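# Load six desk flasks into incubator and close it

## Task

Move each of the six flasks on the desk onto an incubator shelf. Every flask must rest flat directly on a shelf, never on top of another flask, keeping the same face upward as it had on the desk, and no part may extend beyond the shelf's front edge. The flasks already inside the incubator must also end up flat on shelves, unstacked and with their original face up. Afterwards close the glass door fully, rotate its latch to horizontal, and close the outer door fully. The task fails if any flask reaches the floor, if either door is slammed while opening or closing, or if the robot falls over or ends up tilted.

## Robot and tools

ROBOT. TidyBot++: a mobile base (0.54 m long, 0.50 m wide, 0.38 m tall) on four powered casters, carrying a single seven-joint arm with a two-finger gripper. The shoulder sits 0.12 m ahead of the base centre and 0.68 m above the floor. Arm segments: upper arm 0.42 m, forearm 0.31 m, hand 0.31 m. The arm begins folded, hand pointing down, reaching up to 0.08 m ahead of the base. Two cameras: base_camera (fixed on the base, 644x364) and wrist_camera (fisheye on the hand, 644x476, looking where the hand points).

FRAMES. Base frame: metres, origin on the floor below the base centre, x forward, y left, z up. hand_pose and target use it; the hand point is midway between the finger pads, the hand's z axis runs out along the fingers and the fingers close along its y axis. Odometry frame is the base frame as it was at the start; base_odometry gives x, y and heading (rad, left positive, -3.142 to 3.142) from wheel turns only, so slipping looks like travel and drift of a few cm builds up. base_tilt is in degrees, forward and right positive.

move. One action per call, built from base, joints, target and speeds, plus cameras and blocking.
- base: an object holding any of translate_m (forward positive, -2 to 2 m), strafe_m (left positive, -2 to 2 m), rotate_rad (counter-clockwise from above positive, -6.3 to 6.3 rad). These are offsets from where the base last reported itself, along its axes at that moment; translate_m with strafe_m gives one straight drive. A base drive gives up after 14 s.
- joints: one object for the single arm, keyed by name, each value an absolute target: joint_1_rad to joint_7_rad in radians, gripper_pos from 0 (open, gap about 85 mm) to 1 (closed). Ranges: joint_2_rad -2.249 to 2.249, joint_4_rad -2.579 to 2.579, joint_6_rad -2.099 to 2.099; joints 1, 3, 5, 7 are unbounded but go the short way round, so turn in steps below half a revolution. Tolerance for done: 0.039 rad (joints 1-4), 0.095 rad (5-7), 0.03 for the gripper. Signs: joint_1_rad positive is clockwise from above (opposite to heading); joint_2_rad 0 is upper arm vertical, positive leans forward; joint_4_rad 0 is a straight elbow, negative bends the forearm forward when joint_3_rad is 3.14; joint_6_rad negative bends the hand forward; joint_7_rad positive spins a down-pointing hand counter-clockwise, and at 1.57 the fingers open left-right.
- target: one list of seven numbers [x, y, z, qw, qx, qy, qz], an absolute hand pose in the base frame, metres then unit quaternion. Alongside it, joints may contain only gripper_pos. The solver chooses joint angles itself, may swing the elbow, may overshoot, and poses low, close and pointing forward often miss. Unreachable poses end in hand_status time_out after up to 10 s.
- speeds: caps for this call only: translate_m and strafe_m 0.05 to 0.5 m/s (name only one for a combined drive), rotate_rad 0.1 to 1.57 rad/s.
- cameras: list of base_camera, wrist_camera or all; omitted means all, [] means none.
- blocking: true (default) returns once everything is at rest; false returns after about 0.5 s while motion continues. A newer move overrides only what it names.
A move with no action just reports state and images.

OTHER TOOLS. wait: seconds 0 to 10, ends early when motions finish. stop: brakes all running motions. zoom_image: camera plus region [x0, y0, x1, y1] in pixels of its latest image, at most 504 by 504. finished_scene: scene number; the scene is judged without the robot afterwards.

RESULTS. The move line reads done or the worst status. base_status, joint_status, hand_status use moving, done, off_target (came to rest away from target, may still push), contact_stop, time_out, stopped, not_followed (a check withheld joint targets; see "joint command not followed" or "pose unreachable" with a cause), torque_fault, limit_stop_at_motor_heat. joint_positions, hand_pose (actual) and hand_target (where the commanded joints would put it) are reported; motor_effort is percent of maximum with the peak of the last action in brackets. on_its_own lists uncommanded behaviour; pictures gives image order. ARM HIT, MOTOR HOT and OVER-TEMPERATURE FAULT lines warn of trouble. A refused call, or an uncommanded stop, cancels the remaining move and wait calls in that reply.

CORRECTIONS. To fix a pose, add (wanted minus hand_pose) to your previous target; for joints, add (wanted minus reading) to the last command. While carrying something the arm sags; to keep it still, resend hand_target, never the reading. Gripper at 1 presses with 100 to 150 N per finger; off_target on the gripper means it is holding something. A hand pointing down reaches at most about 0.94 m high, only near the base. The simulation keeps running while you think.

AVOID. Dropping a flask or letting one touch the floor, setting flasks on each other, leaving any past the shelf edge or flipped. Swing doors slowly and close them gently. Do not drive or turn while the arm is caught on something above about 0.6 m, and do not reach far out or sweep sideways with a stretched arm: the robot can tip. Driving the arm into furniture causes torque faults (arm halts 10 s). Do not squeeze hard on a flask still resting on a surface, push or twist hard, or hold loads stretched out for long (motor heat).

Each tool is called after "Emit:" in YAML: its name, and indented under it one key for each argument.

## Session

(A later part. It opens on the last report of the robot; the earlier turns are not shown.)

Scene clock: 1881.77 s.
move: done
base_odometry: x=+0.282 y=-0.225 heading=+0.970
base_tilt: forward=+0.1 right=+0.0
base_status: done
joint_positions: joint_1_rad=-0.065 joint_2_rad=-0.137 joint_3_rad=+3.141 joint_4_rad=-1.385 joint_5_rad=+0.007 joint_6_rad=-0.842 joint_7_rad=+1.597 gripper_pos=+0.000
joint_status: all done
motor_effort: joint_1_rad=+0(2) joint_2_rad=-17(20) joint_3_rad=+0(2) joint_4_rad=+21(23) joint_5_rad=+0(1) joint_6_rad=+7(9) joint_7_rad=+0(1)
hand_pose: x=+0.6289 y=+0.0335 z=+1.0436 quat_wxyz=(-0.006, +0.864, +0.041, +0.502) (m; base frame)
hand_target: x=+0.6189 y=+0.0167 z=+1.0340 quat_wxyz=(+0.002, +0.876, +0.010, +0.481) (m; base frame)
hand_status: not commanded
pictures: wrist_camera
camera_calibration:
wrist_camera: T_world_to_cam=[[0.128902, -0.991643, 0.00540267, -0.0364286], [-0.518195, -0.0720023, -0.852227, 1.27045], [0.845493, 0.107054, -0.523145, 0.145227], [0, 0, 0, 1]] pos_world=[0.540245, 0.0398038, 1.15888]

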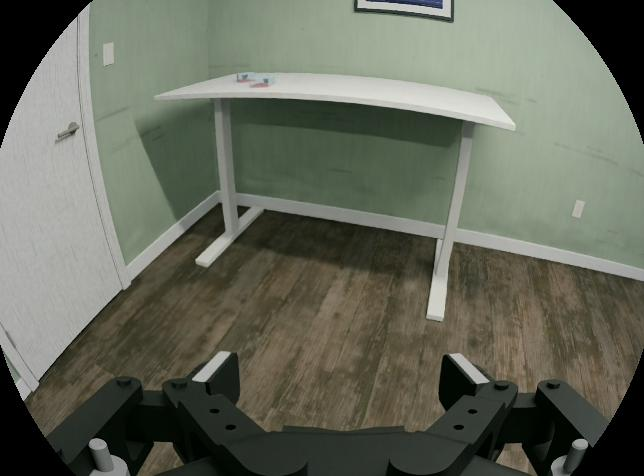

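Emit:
move:
  base: {"translate_m": 1.12, "strafe_m": 0.428}
  speeds: {"translate_m": 0.4}
  cameras: ["wrist_camera"]

Scene clock: 1888.47 s.
move: done
base_odometry: x=+0.563 y=+0.941 heading=+0.970
base_tilt: forward=+0.1 right=+0.0
base_status: done
joint_positions: joint_1_rad=-0.065 joint_2_rad=-0.138 joint_3_rad=+3.141 joint_4_rad=-1.384 joint_5_rad=+0.007 joint_6_rad=-0.844 joint_7_rad=+1.597 gripper_pos=+0.000
joint_status: not commanded
motor_effort: joint_1_rad=+0(1) joint_2_rad=-17(20) joint_3_rad=+0(1) joint_4_rad=+22(22) joint_5_rad=+0(1) joint_6_rad=+7(8) joint_7_rad=+1(1)
hand_pose: x=+0.6282 y=+0.0335 z=+1.0439 quat_wxyz=(-0.006, +0.864, +0.041, +0.501) (m; base frame)
hand_target: x=+0.6189 y=+0.0167 z=+1.0340 quat_wxyz=(+0.002, +0.876, +0.010, +0.481) (m; base frame)
hand_status: not commanded
pictures: wrist_camera
camera_calibration:
wrist_camera: T_world_to_cam=[[0.128909, -0.991642, 0.00530774, -0.0362335], [-0.518883, -0.0720118, -0.851807, 1.27022], [0.84507, 0.107052, -0.523829, 0.146999], [0, 0, 0, 1]] pos_world=[0.539542, 0.0398038, 1.15918]

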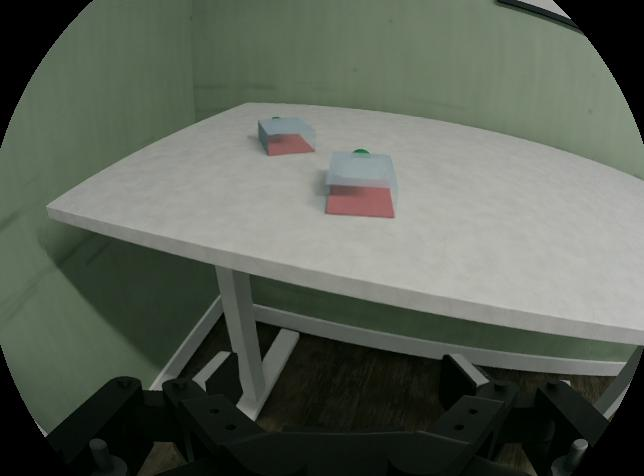

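Emit:
zoom_image:
  camera: "wrist_camera"
  region: [240, 100, 460, 240]

Scaled by 2.291.

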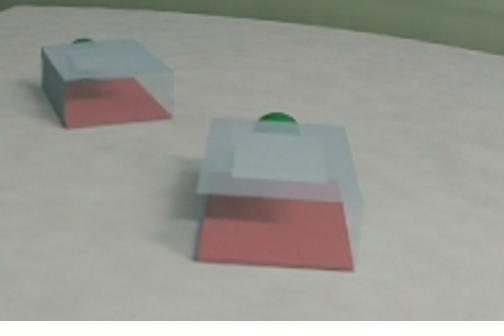

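Emit:
move:
  base: {"translate_m": 0.22}
  speeds: {"translate_m": 0.2}
  cameras: ["wrist_camera"]

Scene clock: 1906.80 s.
move: done
base_odometry: x=+0.687 y=+1.123 heading=+0.971
base_tilt: forward=+0.1 right=+0.0
base_status: done
joint_positions: joint_1_rad=-0.065 joint_2_rad=-0.138 joint_3_rad=+3.141 joint_4_rad=-1.383 joint_5_rad=+0.007 joint_6_rad=-0.846 joint_7_rad=+1.597 gripper_pos=+0.000
joint_status: not commanded
motor_effort: joint_1_rad=+0(1) joint_2_rad=-17(21) joint_3_rad=+0(1) joint_4_rad=+21(22) joint_5_rad=+0(1) joint_6_rad=+7(8) joint_7_rad=+0(1)
hand_pose: x=+0.6280 y=+0.0335 z=+1.0442 quat_wxyz=(-0.006, +0.864, +0.041, +0.501) (m; base frame)
hand_target: x=+0.6189 y=+0.0167 z=+1.0340 quat_wxyz=(+0.002, +0.876, +0.010, +0.481) (m; base frame)
hand_status: not commanded
pictures: wrist_camera
camera_calibration:
wrist_camera: T_world_to_cam=[[0.128917, -0.991641, 0.00527184, -0.0361846], [-0.519117, -0.0720147, -0.851664, 1.27038], [0.844925, 0.107057, -0.524062, 0.147589], [0, 0, 0, 1]] pos_world=[0.539441, 0.0398038, 1.15948]

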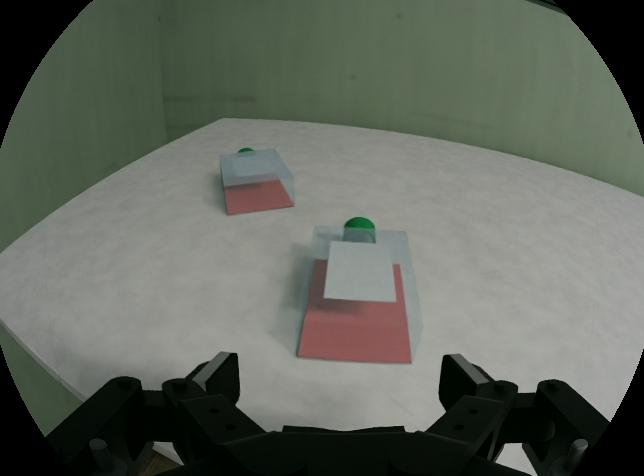

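Emit:
move:
  base: {"strafe_m": -0.009}
  speeds: {"strafe_m": 0.1}
  joints: {"joint_2_rad": -0.164, "joint_4_rad": -1.58, "joint_6_rad": -0.658}
  cameras: ["wrist_camera"]

Scene clock: 1936.40 s.
move: done
base_odometry: x=+0.694 y=+1.118 heading=+0.971
base_tilt: forward=+0.1 right=+0.0
base_status: done
joint_positions: joint_1_rad=-0.064 joint_2_rad=-0.151 joint_3_rad=+3.142 joint_4_rad=-1.560 joint_5_rad=+0.007 joint_6_rad=-0.707 joint_7_rad=+1.597 gripper_pos=+0.000
joint_status: all done
motor_effort: joint_1_rad=+0(2) joint_2_rad=-17(19) joint_3_rad=+0(3) joint_4_rad=+22(23) joint_5_rad=+0(1) joint_6_rad=+7(8) joint_7_rad=+0(1)
hand_pose: x=+0.6309 y=+0.0328 z=+0.9872 quat_wxyz=(-0.006, +0.870, +0.041, +0.491) (m; base frame)
hand_target: x=+0.6333 y=+0.0201 z=+0.9955 quat_wxyz=(-0.001, +0.861, +0.015, +0.509) (m; base frame)
hand_status: not commanded
pictures: wrist_camera
camera_calibration:
wrist_camera: T_world_to_cam=[[0.128031, -0.991761, 0.00430566, -0.035484], [-0.539669, -0.0733097, -0.838679, 1.22353], [0.832085, 0.105054, -0.544609, 0.143829], [0, 0, 0, 1]] pos_world=[0.545165, 0.0393949, 1.10463]

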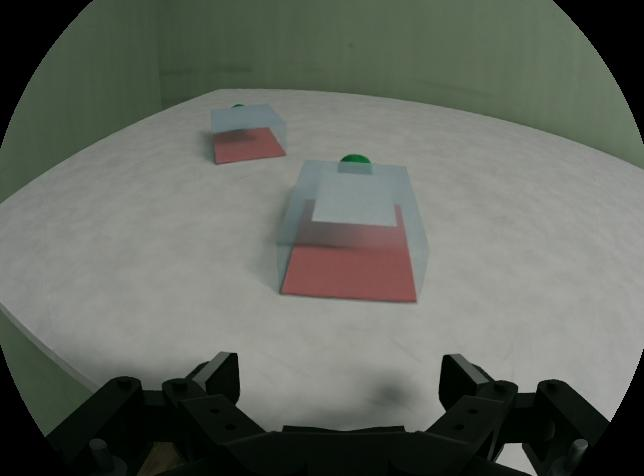

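Emit:
move:
  joints: {"joint_6_rad": -0.641}
  cameras: []

Emit:
zoom_image:
  camera: "wrist_camera"
  region: [220, 140, 480, 400]

Scene clock: 1943.53 s.
move: done
base_odometry: x=+0.694 y=+1.118 heading=+0.971
base_tilt: forward=+0.1 right=+0.0
base_status: not commanded
joint_positions: joint_1_rad=-0.064 joint_2_rad=-0.152 joint_3_rad=+3.142 joint_4_rad=-1.560 joint_5_rad=+0.007 joint_6_rad=-0.686 joint_7_rad=+1.597 gripper_pos=+0.000
joint_status: all done
motor_effort: joint_1_rad=+0(0) joint_2_rad=-17(18) joint_3_rad=+0(1) joint_4_rad=+22(23) joint_5_rad=+0(0) joint_6_rad=+7(8) joint_7_rad=+0(1)
hand_pose: x=+0.6343 y=+0.0331 z=+0.9932 quat_wxyz=(-0.006, +0.865, +0.041, +0.500) (m; base frame)
hand_target: x=+0.6358 y=+0.0205 z=+1.0001 quat_wxyz=(-0.002, +0.856, +0.016, +0.516) (m; base frame)
hand_status: not commanded
pictures: none
No camera images: "cameras" was empty.

Scaled by 1.938.

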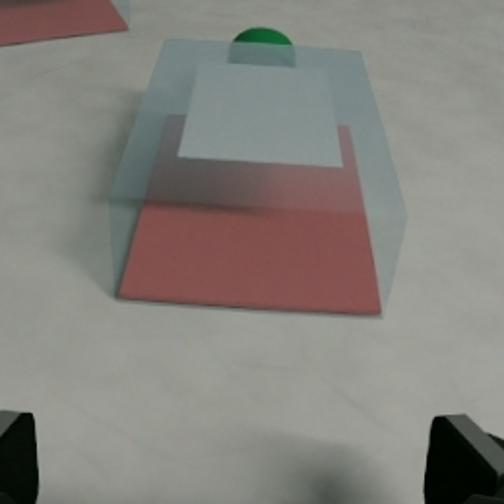

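Emit:
move:
  base: {"translate_m": 0.035, "strafe_m": -0.003}
  speeds: {"translate_m": 0.1}
  cameras: ["wrist_camera"]

Emit:
zoom_image:
  camera: "wrist_camera"
  region: [220, 160, 480, 420]

Scene clock: 1967.73 s.
move: done
base_odometry: x=+0.717 y=+1.145 heading=+0.970
base_tilt: forward=+0.1 right=+0.0
base_status: done
joint_positions: joint_1_rad=-0.064 joint_2_rad=-0.159 joint_3_rad=+3.142 joint_4_rad=-1.560 joint_5_rad=+0.007 joint_6_rad=-0.685 joint_7_rad=+1.597 gripper_pos=+0.000
joint_status: not commanded
motor_effort: joint_1_rad=+0(1) joint_2_rad=-17(20) joint_3_rad=+0(1) joint_4_rad=+22(23) joint_5_rad=+0(1) joint_6_rad=+7(8) joint_7_rad=+0(1)
hand_pose: x=+0.6322 y=+0.0329 z=+0.9969 quat_wxyz=(-0.006, +0.863, +0.040, +0.504) (m; base frame)
hand_target: x=+0.6358 y=+0.0205 z=+1.0001 quat_wxyz=(-0.002, +0.856, +0.016, +0.516) (m; base frame)
hand_status: not commanded
pictures: wrist_camera
camera_calibration:
wrist_camera: T_world_to_cam=[[0.128008, -0.991753, 0.00624719, -0.0374719], [-0.514615, -0.0718044, -0.85441, 1.23216], [0.847812, 0.106156, -0.519562, 0.113136], [0, 0, 0, 1]] pos_world=[0.542966, 0.0393015, 1.11178]

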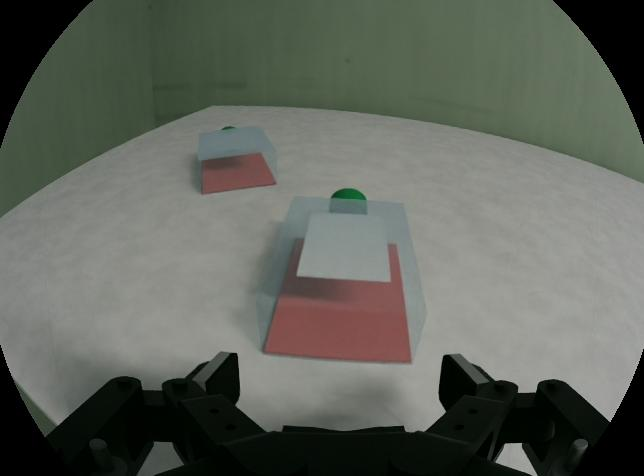

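Scaled by 1.938.

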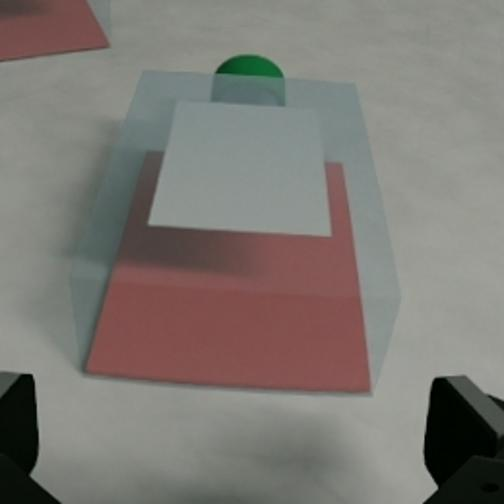

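Emit:
move:
  base: {"translate_m": 0.035, "strafe_m": 0.002}
  speeds: {"translate_m": 0.08}
  cameras: ["wrist_camera"]

Emit:
zoom_image:
  camera: "wrist_camera"
  region: [200, 200, 480, 476]

Scene clock: 1989.23 s.
move: done
base_odometry: x=+0.735 y=+1.175 heading=+0.970
base_tilt: forward=+0.1 right=+0.0
base_status: done
joint_positions: joint_1_rad=-0.064 joint_2_rad=-0.161 joint_3_rad=+3.142 joint_4_rad=-1.560 joint_5_rad=+0.007 joint_6_rad=-0.684 joint_7_rad=+1.597 gripper_pos=+0.000
joint_status: not commanded
motor_effort: joint_1_rad=+0(1) joint_2_rad=-16(20) joint_3_rad=+0(1) joint_4_rad=+22(23) joint_5_rad=+0(1) joint_6_rad=+7(8) joint_7_rad=+0(1)
hand_pose: x=+0.6314 y=+0.0329 z=+0.9982 quat_wxyz=(-0.006, +0.862, +0.040, +0.505) (m; base frame)
hand_target: x=+0.6358 y=+0.0205 z=+1.0001 quat_wxyz=(-0.002, +0.856, +0.016, +0.516) (m; base frame)
hand_status: not commanded
pictures: wrist_camera
camera_calibration:
wrist_camera: T_world_to_cam=[[0.127976, -0.991757, 0.00638071, -0.03747], [-0.512246, -0.0716065, -0.855848, 1.23285], [0.84925, 0.10626, -0.517187, 0.111208], [0, 0, 0, 1]] pos_world=[0.541875, 0.0393022, 1.11289]

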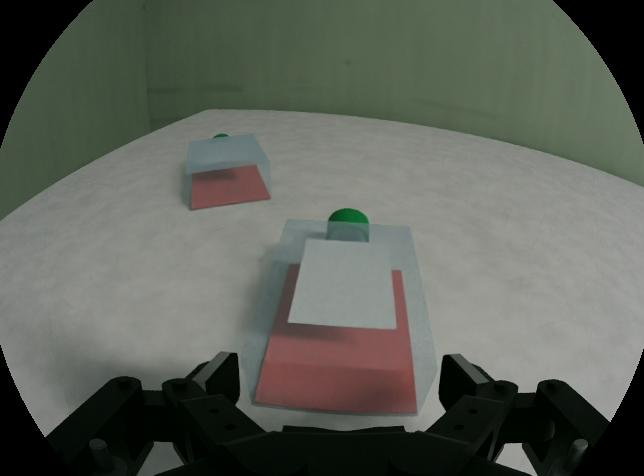

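Scaled by 1.800.

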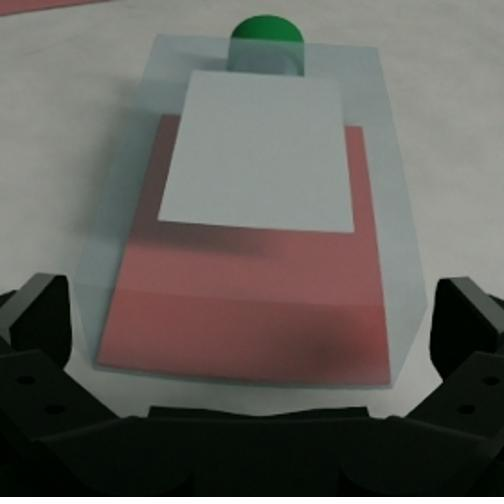

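Emit:
move:
  base: {"translate_m": 0.024}
  speeds: {"translate_m": 0.06}
  cameras: ["wrist_camera"]

Emit:
zoom_image:
  camera: "wrist_camera"
  region: [200, 200, 480, 476]

Scene clock: 2003.43 s.
move: done
base_odometry: x=+0.749 y=+1.195 heading=+0.970
base_tilt: forward=+0.1 right=+0.0
base_status: done
joint_positions: joint_1_rad=-0.064 joint_2_rad=-0.162 joint_3_rad=+3.142 joint_4_rad=-1.560 joint_5_rad=+0.007 joint_6_rad=-0.684 joint_7_rad=+1.597 gripper_pos=+0.000
joint_status: not commanded
motor_effort: joint_1_rad=+0(1) joint_2_rad=-17(20) joint_3_rad=+0(1) joint_4_rad=+22(23) joint_5_rad=+0(1) joint_6_rad=+7(8) joint_7_rad=+1(1)
hand_pose: x=+0.6311 y=+0.0328 z=+0.9989 quat_wxyz=(-0.006, +0.862, +0.040, +0.505) (m; base frame)
hand_target: x=+0.6358 y=+0.0205 z=+1.0001 quat_wxyz=(-0.002, +0.856, +0.016, +0.516) (m; base frame)
hand_status: not commanded
pictures: wrist_camera
camera_calibration:
wrist_camera: T_world_to_cam=[[0.12805, -0.991746, 0.00649764, -0.0376791], [-0.51112, -0.0716053, -0.856521, 1.23316], [0.849917, 0.106357, -0.516071, 0.110292], [0, 0, 0, 1]] pos_world=[0.541379, 0.0392025, 1.11339]

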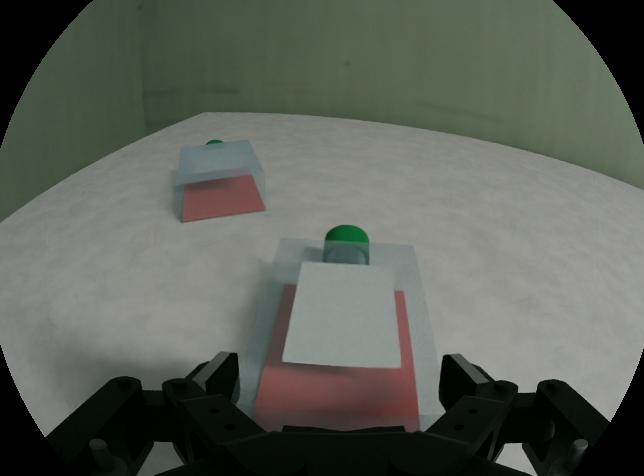

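Scaled by 1.800.

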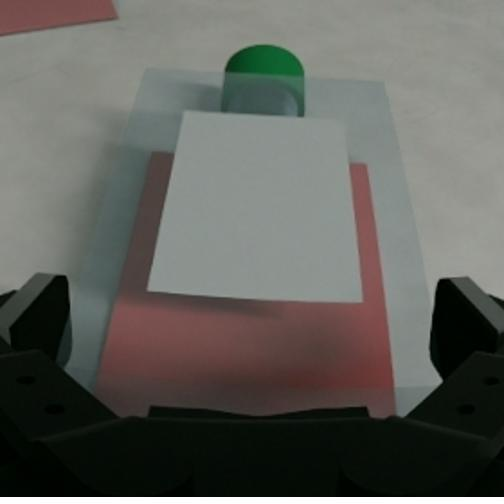

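Emit:
move:
  joints: {"joint_4_rad": -1.598, "joint_6_rad": -0.623}
  cameras: []

Emit:
move:
  joints: {"gripper_pos": 0.2}
  cameras: ["wrist_camera"]

Scene clock: 2008.73 s.
move: done
base_odometry: x=+0.749 y=+1.195 heading=+0.970
base_tilt: forward=+0.1 right=+0.0
base_status: not commanded
joint_positions: joint_1_rad=-0.064 joint_2_rad=-0.162 joint_3_rad=+3.142 joint_4_rad=-1.577 joint_5_rad=+0.007 joint_6_rad=-0.667 joint_7_rad=+1.597 gripper_pos=+0.000
joint_status: all done
motor_effort: joint_1_rad=+0(0) joint_2_rad=-16(17) joint_3_rad=+0(1) joint_4_rad=+22(23) joint_5_rad=-1(1) joint_6_rad=+7(8) joint_7_rad=+0(1)
hand_pose: x=+0.6320 y=+0.0329 z=+0.9936 quat_wxyz=(-0.006, +0.862, +0.041, +0.506) (m; base frame)
hand_target: x=+0.6366 y=+0.0208 z=+0.9945 quat_wxyz=(-0.002, +0.856, +0.016, +0.516) (m; base frame)
hand_status: not commanded
pictures: none
No camera images: "cameras" was empty.

Scene clock: 2009.37 s.
move: off_target
base_odometry: x=+0.749 y=+1.195 heading=+0.970
base_tilt: forward=+0.1 right=+0.0
base_status: not commanded
joint_positions: joint_1_rad=-0.064 joint_2_rad=-0.163 joint_3_rad=+3.142 joint_4_rad=-1.578 joint_5_rad=+0.007 joint_6_rad=-0.663 joint_7_rad=+1.597 gripper_pos=+0.061
joint_status: gripper_pos off_target (ended at +0.061, target +0.200)
motor_effort: joint_1_rad=+0(0) joint_2_rad=-16(18) joint_3_rad=+0(1) joint_4_rad=+21(23) joint_5_rad=+0(1) joint_6_rad=+6(8) joint_7_rad=+0(1)
hand_pose: x=+0.6323 y=+0.0330 z=+0.9947 quat_wxyz=(-0.006, +0.861, +0.040, +0.507) (m; base frame)
hand_target: x=+0.6366 y=+0.0208 z=+0.9945 quat_wxyz=(-0.002, +0.856, +0.016, +0.516) (m; base frame)
hand_status: not commanded
pictures: wrist_camera
camera_calibration:
wrist_camera: T_world_to_cam=[[0.127993, -0.991753, 0.00655886, -0.0376897], [-0.507757, -0.0712078, -0.858553, 1.23006], [0.85194, 0.106559, -0.512683, 0.10236], [0, 0, 0, 1]] pos_world=[0.542193, 0.039304, 1.1088]

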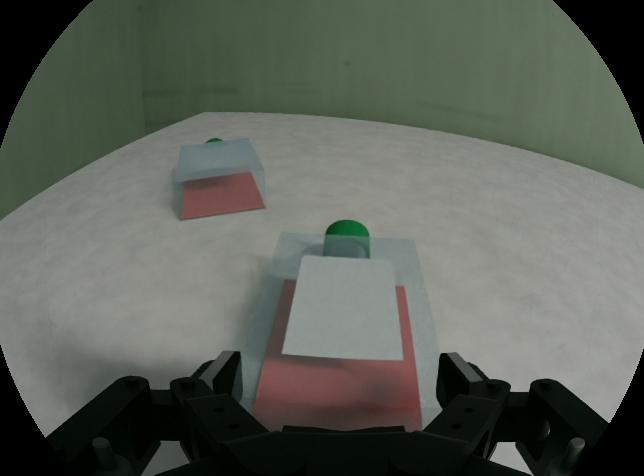

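Emit:
move:
  joints: {"joint_2_rad": -0.142, "joint_4_rad": -1.38, "joint_6_rad": -0.88, "gripper_pos": 0.25}
  cameras: ["wrist_camera"]

Scene clock: 2013.80 s.
move: off_target
base_odometry: x=+0.749 y=+1.195 heading=+0.970
base_tilt: forward=+0.1 right=+0.0
base_status: not commanded
joint_positions: joint_1_rad=-0.064 joint_2_rad=-0.147 joint_3_rad=+3.142 joint_4_rad=-1.387 joint_5_rad=+0.007 joint_6_rad=-0.824 joint_7_rad=+1.597 gripper_pos=+0.061
joint_status: gripper_pos off_target (ended at +0.061, target +0.250); the others done
motor_effort: joint_1_rad=+0(0) joint_2_rad=-18(19) joint_3_rad=+0(1) joint_4_rad=+22(25) joint_5_rad=+0(1) joint_6_rad=+8(9) joint_7_rad=+0(1)
hand_pose: x=+0.6277 y=+0.0324 z=+1.0531 quat_wxyz=(-0.006, +0.857, +0.040, +0.513) (m; base frame)
hand_target: x=+0.6221 y=+0.0171 z=+1.0393 quat_wxyz=(+0.001, +0.872, +0.011, +0.490) (m; base frame)
hand_status: not commanded
pictures: wrist_camera
camera_calibration:
wrist_camera: T_world_to_cam=[[0.126723, -0.991913, 0.00701603, -0.0377032], [-0.495357, -0.0694095, -0.865912, 1.27777], [0.859397, 0.106255, -0.500147, 0.118431], [0, 0, 0, 1]] pos_world=[0.535949, 0.0387069, 1.16593]

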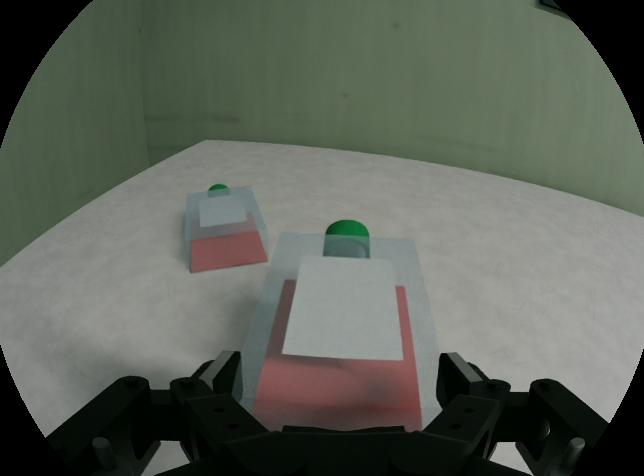

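Emit:
move:
  base: {"translate_m": -0.6}
  speeds: {"translate_m": 0.3}
  cameras: []

Emit:
move:
  base: {"rotate_rad": -1.836}
  speeds: {"rotate_rad": 0.5}
  cameras: ["wrist_camera"]

Scene clock: 2024.53 s.
move: done
base_odometry: x=+0.410 y=+0.700 heading=+0.970
base_tilt: forward=+0.1 right=+0.0
base_status: done
joint_positions: joint_1_rad=-0.064 joint_2_rad=-0.141 joint_3_rad=+3.142 joint_4_rad=-1.386 joint_5_rad=+0.008 joint_6_rad=-0.830 joint_7_rad=+1.597 gripper_pos=+0.061
joint_status: not commanded
motor_effort: joint_1_rad=+0(3) joint_2_rad=-18(21) joint_3_rad=+0(3) joint_4_rad=+22(23) joint_5_rad=-1(1) joint_6_rad=+8(9) joint_7_rad=+1(2)
hand_pose: x=+0.6293 y=+0.0319 z=+1.0486 quat_wxyz=(-0.006, +0.860, +0.039, +0.508) (m; base frame)
hand_target: x=+0.6221 y=+0.0171 z=+1.0393 quat_wxyz=(+0.001, +0.872, +0.011, +0.490) (m; base frame)
hand_status: not commanded
pictures: none
No camera images: "cameras" was empty.

Scene clock: 2028.83 s.
move: done
base_odometry: x=+0.410 y=+0.700 heading=-0.866
base_tilt: forward=+0.1 right=+0.0
base_status: done
joint_positions: joint_1_rad=-0.062 joint_2_rad=-0.141 joint_3_rad=+3.142 joint_4_rad=-1.386 joint_5_rad=+0.008 joint_6_rad=-0.830 joint_7_rad=+1.597 gripper_pos=+0.061
joint_status: not commanded
motor_effort: joint_1_rad=+0(2) joint_2_rad=-18(19) joint_3_rad=+0(2) joint_4_rad=+22(23) joint_5_rad=-1(1) joint_6_rad=+8(8) joint_7_rad=+0(1)
hand_pose: x=+0.6294 y=+0.0304 z=+1.0486 quat_wxyz=(-0.005, +0.860, +0.038, +0.508) (m; base frame)
hand_target: x=+0.6221 y=+0.0171 z=+1.0393 quat_wxyz=(+0.001, +0.872, +0.011, +0.490) (m; base frame)
hand_status: not commanded
pictures: wrist_camera
camera_calibration:
wrist_camera: T_world_to_cam=[[0.122885, -0.992395, 0.00716191, -0.0376529], [-0.505551, -0.0688078, -0.860048, 1.27488], [0.854001, 0.102067, -0.510162, 0.128931], [0, 0, 0, 1]] pos_world=[0.539037, 0.0371954, 1.1625]

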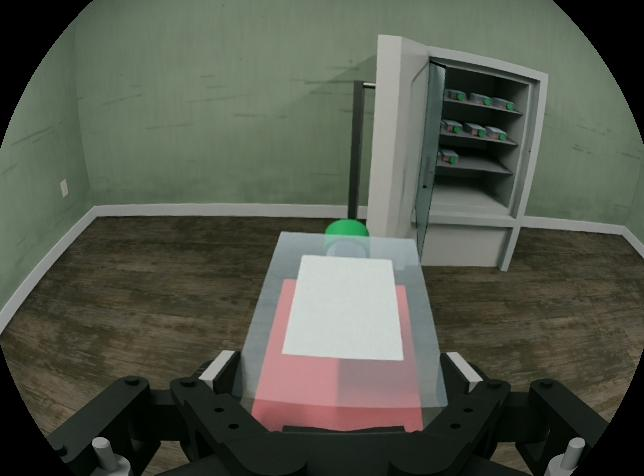

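Emit:
move:
  base: {"translate_m": 0.55, "strafe_m": -0.856}
  speeds: {"translate_m": 0.4}
  cameras: []

Emit:
move:
  base: {"translate_m": 0.6}
  speeds: {"translate_m": 0.3}
  cameras: ["wrist_camera"]

Scene clock: 2037.00 s.
move: done
base_odometry: x=+0.114 y=-0.274 heading=-0.866
base_tilt: forward=+0.1 right=+0.0
base_status: done
joint_positions: joint_1_rad=-0.062 joint_2_rad=-0.139 joint_3_rad=+3.142 joint_4_rad=-1.386 joint_5_rad=+0.009 joint_6_rad=-0.830 joint_7_rad=+1.597 gripper_pos=+0.061
joint_status: not commanded
motor_effort: joint_1_rad=+0(2) joint_2_rad=-18(20) joint_3_rad=+0(2) joint_4_rad=+22(23) joint_5_rad=+0(1) joint_6_rad=+8(9) joint_7_rad=+0(1)
hand_pose: x=+0.6301 y=+0.0304 z=+1.0477 quat_wxyz=(-0.005, +0.861, +0.038, +0.508) (m; base frame)
hand_target: x=+0.6221 y=+0.0171 z=+1.0393 quat_wxyz=(+0.001, +0.872, +0.011, +0.490) (m; base frame)
hand_status: not commanded
pictures: none
No camera images: "cameras" was empty.

Scene clock: 2040.00 s.
move: done
base_odometry: x=+0.503 y=-0.731 heading=-0.866
base_tilt: forward=+0.1 right=+0.0
base_status: done
joint_positions: joint_1_rad=-0.062 joint_2_rad=-0.134 joint_3_rad=+3.142 joint_4_rad=-1.385 joint_5_rad=+0.009 joint_6_rad=-0.831 joint_7_rad=+1.597 gripper_pos=+0.061
joint_status: not commanded
motor_effort: joint_1_rad=+0(0) joint_2_rad=-18(22) joint_3_rad=+0(1) joint_4_rad=+22(23) joint_5_rad=+0(1) joint_6_rad=+8(9) joint_7_rad=+0(1)
hand_pose: x=+0.6318 y=+0.0305 z=+1.0450 quat_wxyz=(-0.005, +0.862, +0.038, +0.505) (m; base frame)
hand_target: x=+0.6221 y=+0.0171 z=+1.0393 quat_wxyz=(+0.001, +0.872, +0.011, +0.490) (m; base frame)
hand_status: not commanded
pictures: wrist_camera
camera_calibration:
wrist_camera: T_world_to_cam=[[0.122904, -0.992394, 0.00694846, -0.0376004], [-0.511965, -0.0693997, -0.856198, 1.27299], [0.850169, 0.101673, -0.5166, 0.134133], [0, 0, 0, 1]] pos_world=[0.542311, 0.037393, 1.15949]

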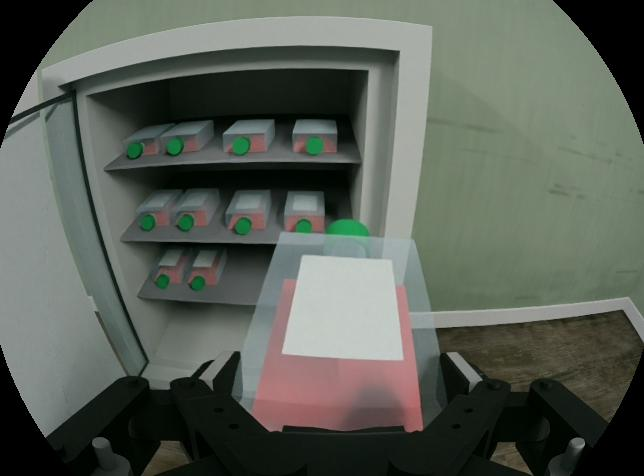

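Emit:
move:
  joints: {"joint_2_rad": -0.03, "joint_4_rad": -1.72, "joint_6_rad": -0.37}
  cameras: []

Emit:
move:
  joints: {"joint_2_rad": 0.08, "joint_4_rad": -2.04, "joint_6_rad": 0.05}
  cameras: []

Emit:
move:
  joints: {"joint_2_rad": 0.183, "joint_4_rad": -2.35, "joint_6_rad": 0.466}
  cameras: ["wrist_camera"]

Scene clock: 2054.47 s.
move: done
base_odometry: x=+0.503 y=-0.731 heading=-0.866
base_tilt: forward=+0.1 right=+0.0
base_status: not commanded
joint_positions: joint_1_rad=-0.062 joint_2_rad=-0.023 joint_3_rad=+3.142 joint_4_rad=-1.706 joint_5_rad=+0.009 joint_6_rad=-0.424 joint_7_rad=+1.597 gripper_pos=+0.061
joint_status: all done
motor_effort: joint_1_rad=+0(1) joint_2_rad=-22(26) joint_3_rad=+0(1) joint_4_rad=+23(25) joint_5_rad=+0(1) joint_6_rad=+8(9) joint_7_rad=+0(2)
hand_pose: x=+0.6882 y=+0.0349 z=+0.9084 quat_wxyz=(-0.005, +0.868, +0.040, +0.495) (m; base frame)
hand_target: x=+0.6927 y=+0.0273 z=+0.9188 quat_wxyz=(-0.005, +0.857, +0.021, +0.515) (m; base frame)
hand_status: not commanded
pictures: none
No camera images: "cameras" was empty.

Scene clock: 2056.20 s.
move: done
base_odometry: x=+0.503 y=-0.731 heading=-0.866
base_tilt: forward=+0.1 right=+0.0
base_status: not commanded
joint_positions: joint_1_rad=-0.062 joint_2_rad=+0.084 joint_3_rad=+3.142 joint_4_rad=-2.025 joint_5_rad=+0.009 joint_6_rad=-0.004 joint_7_rad=+1.597 gripper_pos=+0.061
joint_status: all done
motor_effort: joint_1_rad=+0(0) joint_2_rad=-24(27) joint_3_rad=+0(1) joint_4_rad=+20(23) joint_5_rad=+0(1) joint_6_rad=+8(9) joint_7_rad=+0(1)
hand_pose: x=+0.6897 y=+0.0361 z=+0.7795 quat_wxyz=(-0.006, +0.870, +0.042, +0.492) (m; base frame)
hand_target: x=+0.6931 y=+0.0337 z=+0.7881 quat_wxyz=(-0.013, +0.859, +0.028, +0.510) (m; base frame)
hand_status: not commanded
pictures: none
No camera images: "cameras" was empty.

Scene clock: 2057.93 s.
move: done
base_odometry: x=+0.503 y=-0.731 heading=-0.866
base_tilt: forward=+0.1 right=+0.0
base_status: not commanded
joint_positions: joint_1_rad=-0.062 joint_2_rad=+0.181 joint_3_rad=+3.142 joint_4_rad=-2.334 joint_5_rad=+0.009 joint_6_rad=+0.412 joint_7_rad=+1.597 gripper_pos=+0.061
joint_status: all done
motor_effort: joint_1_rad=+0(0) joint_2_rad=-23(26) joint_3_rad=+0(1) joint_4_rad=+16(20) joint_5_rad=+0(1) joint_6_rad=+8(10) joint_7_rad=+1(1)
hand_pose: x=+0.6461 y=+0.0345 z=+0.6829 quat_wxyz=(-0.008, +0.867, +0.042, +0.496) (m; base frame)
hand_target: x=+0.6476 y=+0.0374 z=+0.6893 quat_wxyz=(-0.023, +0.859, +0.031, +0.511) (m; base frame)
hand_status: not commanded
pictures: wrist_camera
camera_calibration:
wrist_camera: T_world_to_cam=[[0.132534, -0.991175, 0.00263957, -0.0361241], [-0.529173, -0.0730092, -0.845367, 0.974367], [0.8381, 0.110643, -0.534179, -0.0459132], [0, 0, 0, 1]] pos_world=[0.558876, 0.0404124, 0.799267]

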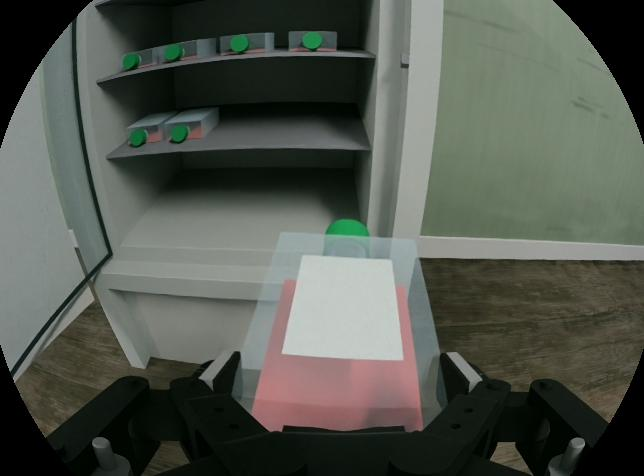

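Emit:
move:
  base: {"translate_m": 0.22, "strafe_m": 0.068}
  speeds: {"translate_m": 0.2}
  cameras: ["wrist_camera"]

Scene clock: 2098.27 s.
move: done
base_odometry: x=+0.697 y=-0.855 heading=-0.867
base_tilt: forward=+0.1 right=+0.0
base_status: done
joint_positions: joint_1_rad=-0.062 joint_2_rad=+0.186 joint_3_rad=+3.142 joint_4_rad=-2.339 joint_5_rad=+0.009 joint_6_rad=+0.418 joint_7_rad=+1.597 gripper_pos=+0.061
joint_status: not commanded
motor_effort: joint_1_rad=+0(1) joint_2_rad=-24(25) joint_3_rad=+0(1) joint_4_rad=+16(17) joint_5_rad=+0(1) joint_6_rad=+7(9) joint_7_rad=+0(1)
hand_pose: x=+0.6451 y=+0.0345 z=+0.6797 quat_wxyz=(-0.008, +0.868, +0.042, +0.494) (m; base frame)
hand_target: x=+0.6476 y=+0.0374 z=+0.6893 quat_wxyz=(-0.023, +0.859, +0.031, +0.511) (m; base frame)
hand_status: not commanded
pictures: wrist_camera
camera_calibration:
wrist_camera: T_world_to_cam=[[0.132567, -0.991171, 0.00234176, -0.0359297], [-0.532471, -0.0732092, -0.843276, 0.971899], [0.836002, 0.110544, -0.537476, -0.0431704], [0, 0, 0, 1]] pos_world=[0.558362, 0.0403117, 0.796461]

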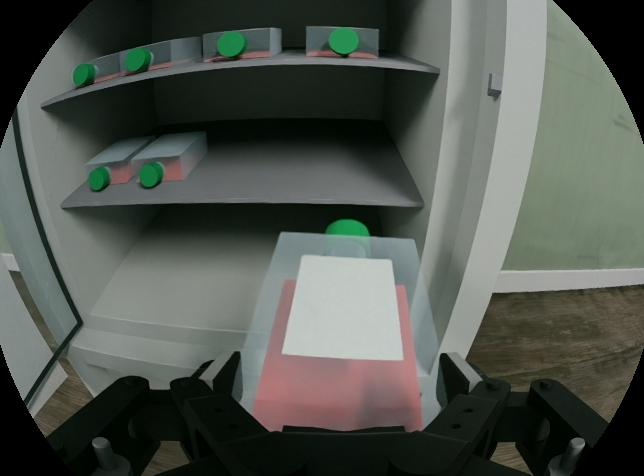

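Emit:
move:
  base: {"translate_m": 0.12, "strafe_m": 0.014}
  speeds: {"translate_m": 0.15}
  joints: {"joint_6_rad": 0.496}
  cameras: ["wrist_camera"]

Scene clock: 2114.77 s.
move: done
base_odometry: x=+0.785 y=-0.938 heading=-0.866
base_tilt: forward=+0.1 right=+0.0
base_status: done
joint_positions: joint_1_rad=-0.062 joint_2_rad=+0.189 joint_3_rad=+3.142 joint_4_rad=-2.343 joint_5_rad=+0.009 joint_6_rad=+0.450 joint_7_rad=+1.597 gripper_pos=+0.061
joint_status: all done
motor_effort: joint_1_rad=+0(2) joint_2_rad=-23(26) joint_3_rad=+0(1) joint_4_rad=+15(17) joint_5_rad=+0(1) joint_6_rad=+7(9) joint_7_rad=+0(2)
hand_pose: x=+0.6486 y=+0.0348 z=+0.6852 quat_wxyz=(-0.008, +0.862, +0.042, +0.505) (m; base frame)
hand_target: x=+0.6519 y=+0.0381 z=+0.6976 quat_wxyz=(-0.024, +0.851, +0.031, +0.524) (m; base frame)
hand_status: not commanded
pictures: wrist_camera
camera_calibration:
wrist_camera: T_world_to_cam=[[0.132681, -0.991151, 0.00399075, -0.0372792], [-0.510607, -0.0718025, -0.856811, 0.973368], [0.849515, 0.111645, -0.515616, -0.0669725], [0, 0, 0, 1]] pos_world=[0.558849, 0.0404181, 0.799608]

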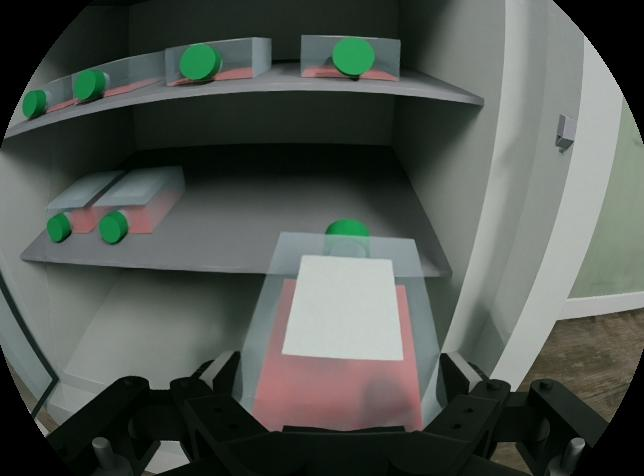

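Emit:
move:
  base: {"translate_m": 0.1, "strafe_m": 0.012}
  speeds: {"translate_m": 0.12}
  cameras: ["wrist_camera"]

Scene clock: 2129.33 s.
move: done
base_odometry: x=+0.859 y=-1.006 heading=-0.866
base_tilt: forward=+0.1 right=+0.0
base_status: done
joint_positions: joint_1_rad=-0.062 joint_2_rad=+0.190 joint_3_rad=+3.142 joint_4_rad=-2.344 joint_5_rad=+0.009 joint_6_rad=+0.451 joint_7_rad=+1.597 gripper_pos=+0.061
joint_status: not commanded
motor_effort: joint_1_rad=+0(1) joint_2_rad=-23(26) joint_3_rad=+0(1) joint_4_rad=+15(17) joint_5_rad=-1(1) joint_6_rad=+8(9) joint_7_rad=+1(1)
hand_pose: x=+0.6481 y=+0.0347 z=+0.6845 quat_wxyz=(-0.008, +0.862, +0.042, +0.505) (m; base frame)
hand_target: x=+0.6519 y=+0.0381 z=+0.6976 quat_wxyz=(-0.024, +0.851, +0.031, +0.524) (m; base frame)
hand_status: not commanded
pictures: wrist_camera
camera_calibration:
wrist_camera: T_world_to_cam=[[0.132691, -0.99115, 0.00384581, -0.0371269], [-0.511609, -0.0718144, -0.856212, 0.972864], [0.848911, 0.111644, -0.51661, -0.0658406], [0, 0, 0, 1]] pos_world=[0.558545, 0.040418, 0.799107]

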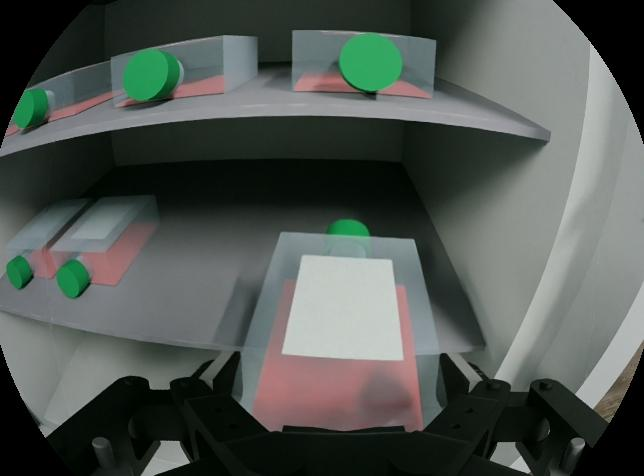

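Emit:
move:
  base: {"translate_m": 0.05, "strafe_m": 0.003}
  speeds: {"translate_m": 0.1}
  cameras: ["wrist_camera"]

Scene clock: 2142.63 s.
move: done
base_odometry: x=+0.894 y=-1.042 heading=-0.866
base_tilt: forward=+0.1 right=+0.0
base_status: done
joint_positions: joint_1_rad=-0.062 joint_2_rad=+0.190 joint_3_rad=+3.142 joint_4_rad=-2.345 joint_5_rad=+0.009 joint_6_rad=+0.451 joint_7_rad=+1.597 gripper_pos=+0.061
joint_status: not commanded
motor_effort: joint_1_rad=+0(0) joint_2_rad=-24(26) joint_3_rad=+0(1) joint_4_rad=+15(17) joint_5_rad=+0(1) joint_6_rad=+8(9) joint_7_rad=+1(1)
hand_pose: x=+0.6479 y=+0.0347 z=+0.6843 quat_wxyz=(-0.008, +0.862, +0.042, +0.505) (m; base frame)
hand_target: x=+0.6519 y=+0.0381 z=+0.6976 quat_wxyz=(-0.024, +0.851, +0.031, +0.524) (m; base frame)
hand_status: not commanded
pictures: wrist_camera
camera_calibration:
wrist_camera: T_world_to_cam=[[0.13269, -0.99115, 0.00381586, -0.0370749], [-0.5118, -0.0718131, -0.856098, 0.972605], [0.848795, 0.111643, -0.5168, -0.0655574], [0, 0, 0, 1]] pos_world=[0.558344, 0.040418, 0.798906]

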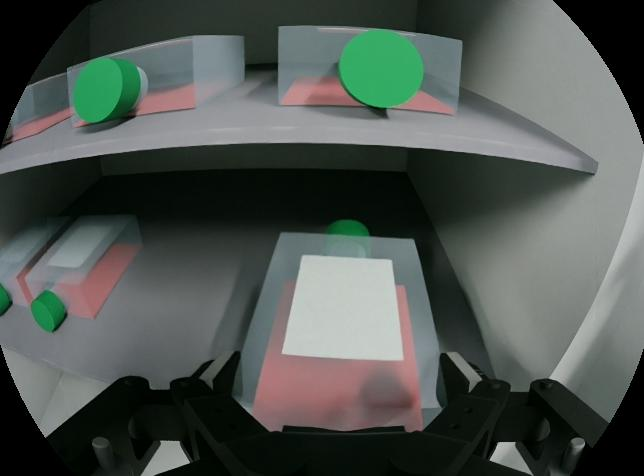

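Emit:
move:
  base: {"translate_m": 0.01}
  speeds: {"translate_m": 0.1}
  joints: {"joint_2_rad": 0.216, "joint_4_rad": -2.37, "joint_6_rad": 0.549}
  cameras: ["wrist_camera"]

Scene clock: 2158.87 s.
move: done
base_odometry: x=+0.901 y=-1.050 heading=-0.866
base_tilt: forward=+0.1 right=+0.0
base_status: done
joint_positions: joint_1_rad=-0.062 joint_2_rad=+0.221 joint_3_rad=+3.142 joint_4_rad=-2.353 joint_5_rad=+0.009 joint_6_rad=+0.505 joint_7_rad=+1.597 gripper_pos=+0.061
joint_status: all done
motor_effort: joint_1_rad=+0(1) joint_2_rad=-24(26) joint_3_rad=+0(1) joint_4_rad=+14(17) joint_5_rad=+0(0) joint_6_rad=+8(10) joint_7_rad=+0(2)
hand_pose: x=+0.6524 y=+0.0351 z=+0.6784 quat_wxyz=(-0.009, +0.859, +0.042, +0.511) (m; base frame)
hand_target: x=+0.6515 y=+0.0388 z=+0.6857 quat_wxyz=(-0.025, +0.851, +0.031, +0.524) (m; base frame)
hand_status: not commanded
pictures: wrist_camera
camera_calibration:
wrist_camera: T_world_to_cam=[[0.132868, -0.991124, 0.00445863, -0.0378463], [-0.500055, -0.0709193, -0.863085, 0.966976], [0.85574, 0.112447, -0.50504, -0.0849772], [0, 0, 0, 1]] pos_world=[0.561289, 0.0406224, 0.791834]

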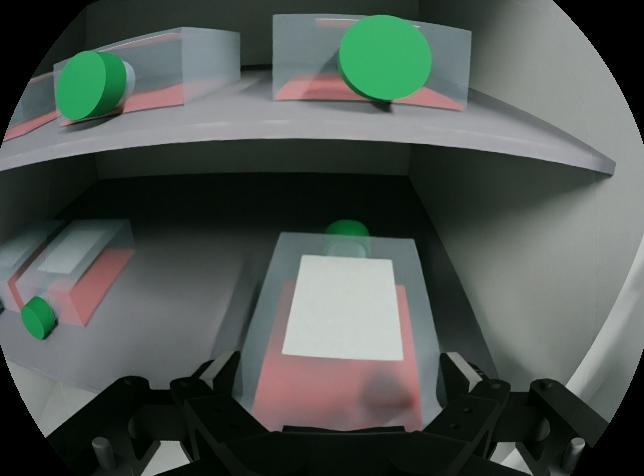

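Emit:
move:
  joints: {"joint_2_rad": 0.236, "joint_4_rad": -2.39, "joint_6_rad": 0.577}
  cameras: ["wrist_camera"]

Scene clock: 2163.17 s.
move: done
base_odometry: x=+0.901 y=-1.050 heading=-0.866
base_tilt: forward=+0.1 right=+0.0
base_status: not commanded
joint_positions: joint_1_rad=-0.062 joint_2_rad=+0.235 joint_3_rad=+3.142 joint_4_rad=-2.376 joint_5_rad=+0.009 joint_6_rad=+0.533 joint_7_rad=+1.597 gripper_pos=+0.061
joint_status: all done
motor_effort: joint_1_rad=+0(0) joint_2_rad=-24(25) joint_3_rad=-1(1) joint_4_rad=+14(15) joint_5_rad=-1(1) joint_6_rad=+7(9) joint_7_rad=+0(1)
hand_pose: x=+0.6470 y=+0.0349 z=+0.6688 quat_wxyz=(-0.009, +0.861, +0.042, +0.507) (m; base frame)
hand_target: x=+0.6472 y=+0.0389 z=+0.6740 quat_wxyz=(-0.026, +0.854, +0.031, +0.519) (m; base frame)
hand_status: not commanded
pictures: wrist_camera
camera_calibration:
wrist_camera: T_world_to_cam=[[0.1331, -0.991096, 0.00364395, -0.0369224], [-0.507453, -0.0713061, -0.858724, 0.957824], [0.851338, 0.112447, -0.512426, -0.0775169], [0, 0, 0, 1]] pos_world=[0.556958, 0.0404215, 0.782919]

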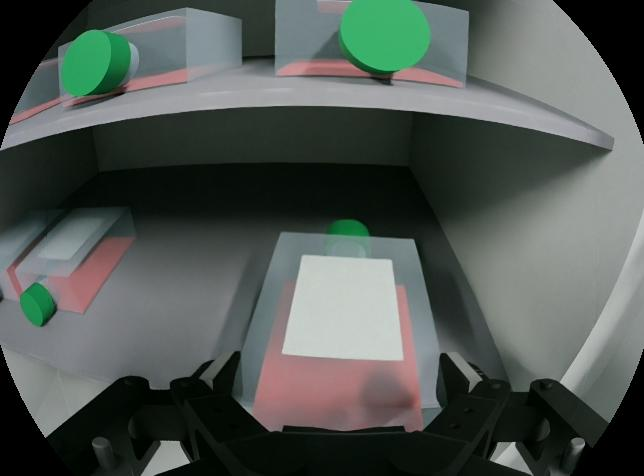

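Emit:
move:
  joints: {"joint_2_rad": 0.254, "joint_4_rad": -2.4, "joint_6_rad": 0.604}
  cameras: ["wrist_camera"]

Scene clock: 2166.50 s.
move: done
base_odometry: x=+0.901 y=-1.050 heading=-0.866
base_tilt: forward=+0.1 right=+0.0
base_status: not commanded
joint_positions: joint_1_rad=-0.062 joint_2_rad=+0.251 joint_3_rad=+3.142 joint_4_rad=-2.384 joint_5_rad=+0.009 joint_6_rad=+0.559 joint_7_rad=+1.597 gripper_pos=+0.061
joint_status: all done
motor_effort: joint_1_rad=+0(0) joint_2_rad=-24(26) joint_3_rad=+0(1) joint_4_rad=+14(14) joint_5_rad=+0(1) joint_6_rad=+7(9) joint_7_rad=+0(1)
hand_pose: x=+0.6472 y=+0.0349 z=+0.6638 quat_wxyz=(-0.009, +0.860, +0.042, +0.508) (m; base frame)
hand_target: x=+0.6467 y=+0.0392 z=+0.6677 quat_wxyz=(-0.026, +0.854, +0.031, +0.518) (m; base frame)
hand_status: not commanded
pictures: wrist_camera
camera_calibration:
wrist_camera: T_world_to_cam=[[0.133167, -0.991087, 0.00361478, -0.0369052], [-0.505953, -0.0711177, -0.859624, 0.953172], [0.852219, 0.112645, -0.510914, -0.0817732], [0, 0, 0, 1]] pos_world=[0.556864, 0.0404225, 0.777724]

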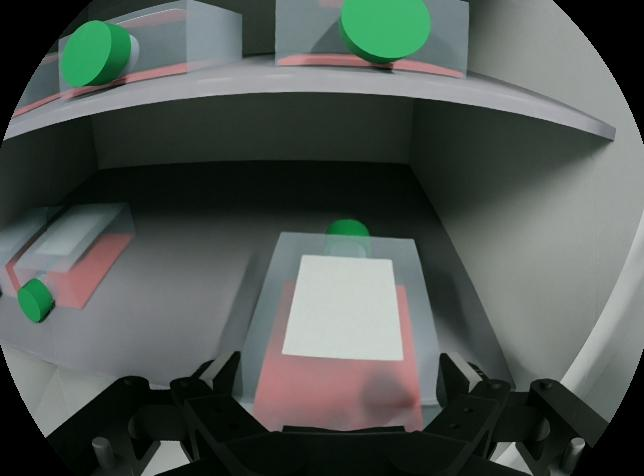

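Emit:
move:
  joints: {"joint_2_rad": 0.27, "joint_4_rad": -2.412, "joint_6_rad": 0.631}
  cameras: []

Emit:
move:
  joints: {"joint_2_rad": 0.28, "joint_4_rad": -2.42, "joint_6_rad": 0.647}
  cameras: ["wrist_camera"]

Scene clock: 2169.60 s.
move: done
base_odometry: x=+0.901 y=-1.050 heading=-0.866
base_tilt: forward=+0.1 right=+0.0
base_status: not commanded
joint_positions: joint_1_rad=-0.062 joint_2_rad=+0.266 joint_3_rad=+3.142 joint_4_rad=-2.397 joint_5_rad=+0.009 joint_6_rad=+0.586 joint_7_rad=+1.597 gripper_pos=+0.061
joint_status: all done
motor_effort: joint_1_rad=+0(0) joint_2_rad=-25(26) joint_3_rad=+0(1) joint_4_rad=+13(14) joint_5_rad=+0(1) joint_6_rad=+8(9) joint_7_rad=+0(1)
hand_pose: x=+0.6457 y=+0.0349 z=+0.6578 quat_wxyz=(-0.009, +0.861, +0.042, +0.508) (m; base frame)
hand_target: x=+0.6452 y=+0.0395 z=+0.6617 quat_wxyz=(-0.027, +0.855, +0.031, +0.518) (m; base frame)
hand_status: not commanded
pictures: none
No camera images: "cameras" was empty.

Scene clock: 2170.17 s.
move: done
base_odometry: x=+0.901 y=-1.050 heading=-0.866
base_tilt: forward=+0.1 right=+0.0
base_status: not commanded
joint_positions: joint_1_rad=-0.062 joint_2_rad=+0.276 joint_3_rad=+3.142 joint_4_rad=-2.404 joint_5_rad=+0.009 joint_6_rad=+0.601 joint_7_rad=+1.597 gripper_pos=+0.061
joint_status: all done
motor_effort: joint_1_rad=+0(0) joint_2_rad=-24(26) joint_3_rad=+0(1) joint_4_rad=+13(14) joint_5_rad=+0(1) joint_6_rad=+8(8) joint_7_rad=+1(1)
hand_pose: x=+0.6443 y=+0.0349 z=+0.6538 quat_wxyz=(-0.009, +0.861, +0.042, +0.507) (m; base frame)
hand_target: x=+0.6438 y=+0.0396 z=+0.6575 quat_wxyz=(-0.027, +0.855, +0.031, +0.517) (m; base frame)
hand_status: not commanded
pictures: wrist_camera
camera_calibration:
wrist_camera: T_world_to_cam=[[0.133343, -0.991065, 0.00314492, -0.0363717], [-0.508264, -0.071108, -0.858261, 0.943787], [0.850816, 0.112845, -0.513205, -0.0820512], [0, 0, 0, 1]] pos_world=[0.554353, 0.0403231, 0.76802]

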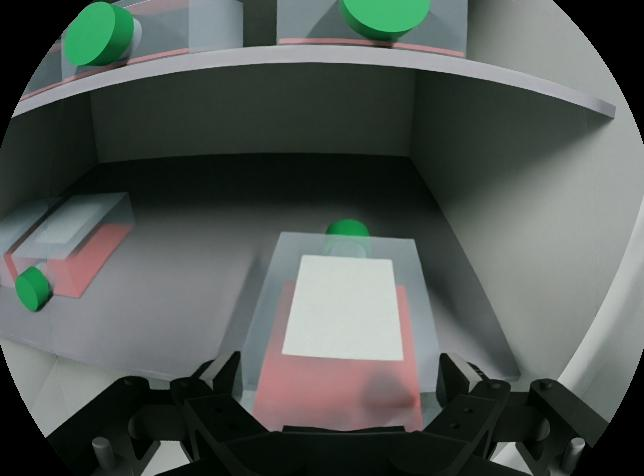

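Emit:
move:
  joints: {"joint_2_rad": 0.306, "joint_4_rad": -2.432, "joint_6_rad": 0.684}
  cameras: []

Emit:
move:
  joints: {"joint_2_rad": 0.325, "joint_4_rad": -2.441, "joint_6_rad": 0.711}
  cameras: ["wrist_camera"]

Scene clock: 2181.23 s.
move: done
base_odometry: x=+0.901 y=-1.050 heading=-0.866
base_tilt: forward=+0.1 right=+0.0
base_status: not commanded
joint_positions: joint_1_rad=-0.062 joint_2_rad=+0.303 joint_3_rad=+3.142 joint_4_rad=-2.416 joint_5_rad=+0.009 joint_6_rad=+0.639 joint_7_rad=+1.597 gripper_pos=+0.061
joint_status: all done
motor_effort: joint_1_rad=+0(0) joint_2_rad=-25(26) joint_3_rad=-1(1) joint_4_rad=+12(13) joint_5_rad=+0(1) joint_6_rad=+8(9) joint_7_rad=+0(1)
hand_pose: x=+0.6439 y=+0.0349 z=+0.6445 quat_wxyz=(-0.009, +0.862, +0.042, +0.506) (m; base frame)
hand_target: x=+0.6432 y=+0.0400 z=+0.6492 quat_wxyz=(-0.028, +0.855, +0.031, +0.516) (m; base frame)
hand_status: not commanded
pictures: none
No camera images: "cameras" was empty.

Scene clock: 2181.87 s.
move: done
base_odometry: x=+0.901 y=-1.050 heading=-0.866
base_tilt: forward=+0.1 right=+0.0
base_status: not commanded
joint_positions: joint_1_rad=-0.062 joint_2_rad=+0.320 joint_3_rad=+3.142 joint_4_rad=-2.425 joint_5_rad=+0.009 joint_6_rad=+0.666 joint_7_rad=+1.597 gripper_pos=+0.061
joint_status: all done
motor_effort: joint_1_rad=+0(0) joint_2_rad=-24(26) joint_3_rad=+0(1) joint_4_rad=+11(12) joint_5_rad=-1(1) joint_6_rad=+7(9) joint_7_rad=+0(1)
hand_pose: x=+0.6436 y=+0.0350 z=+0.6396 quat_wxyz=(-0.009, +0.861, +0.042, +0.506) (m; base frame)
hand_target: x=+0.6425 y=+0.0403 z=+0.6431 quat_wxyz=(-0.029, +0.856, +0.031, +0.516) (m; base frame)
hand_status: not commanded
pictures: wrist_camera
camera_calibration:
wrist_camera: T_world_to_cam=[[0.133618, -0.99103, 0.00258727, -0.0359645], [-0.508578, -0.0708103, -0.858099, 0.931371], [0.850585, 0.113341, -0.513477, -0.0883748], [0, 0, 0, 1]] pos_world=[0.55365, 0.0403253, 0.753923]

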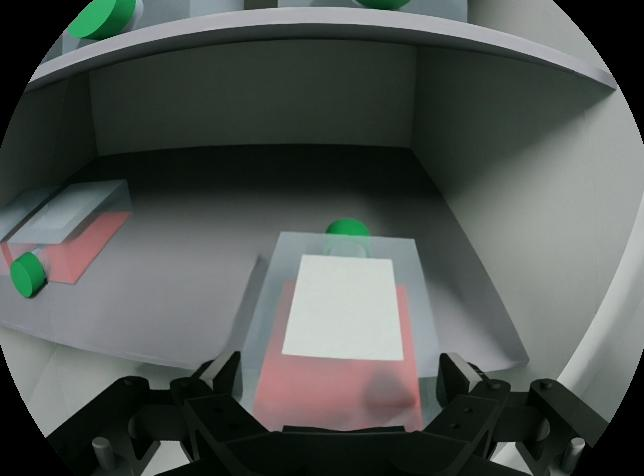

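Emit:
move:
  base: {"translate_m": 0.045, "strafe_m": 0.001}
  speeds: {"translate_m": 0.06}
  cameras: ["wrist_camera"]

Scene clock: 2199.33 s.
move: done
base_odometry: x=+0.931 y=-1.083 heading=-0.865
base_tilt: forward=+0.1 right=+0.0
base_status: done
joint_positions: joint_1_rad=-0.062 joint_2_rad=+0.320 joint_3_rad=+3.142 joint_4_rad=-2.427 joint_5_rad=+0.009 joint_6_rad=+0.669 joint_7_rad=+1.597 gripper_pos=+0.061
joint_status: not commanded
motor_effort: joint_1_rad=+0(1) joint_2_rad=-24(25) joint_3_rad=+0(1) joint_4_rad=+11(13) joint_5_rad=+0(1) joint_6_rad=+7(8) joint_7_rad=+0(1)
hand_pose: x=+0.6431 y=+0.0349 z=+0.6397 quat_wxyz=(-0.009, +0.861, +0.042, +0.507) (m; base frame)
hand_target: x=+0.6425 y=+0.0403 z=+0.6431 quat_wxyz=(-0.029, +0.856, +0.031, +0.516) (m; base frame)
hand_status: not commanded
pictures: wrist_camera
camera_calibration:
wrist_camera: T_world_to_cam=[[0.133567, -0.991036, 0.00263857, -0.0358949], [-0.507702, -0.0707117, -0.858626, 0.930892], [0.851116, 0.113345, -0.512596, -0.0888761], [0, 0, 0, 1]] pos_world=[0.553054, 0.0403255, 0.753825]

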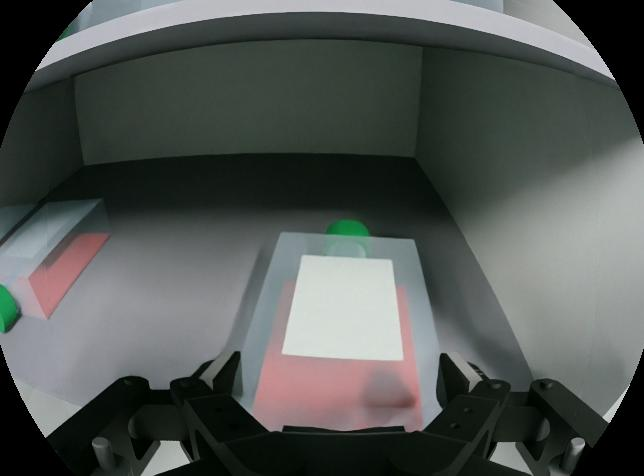

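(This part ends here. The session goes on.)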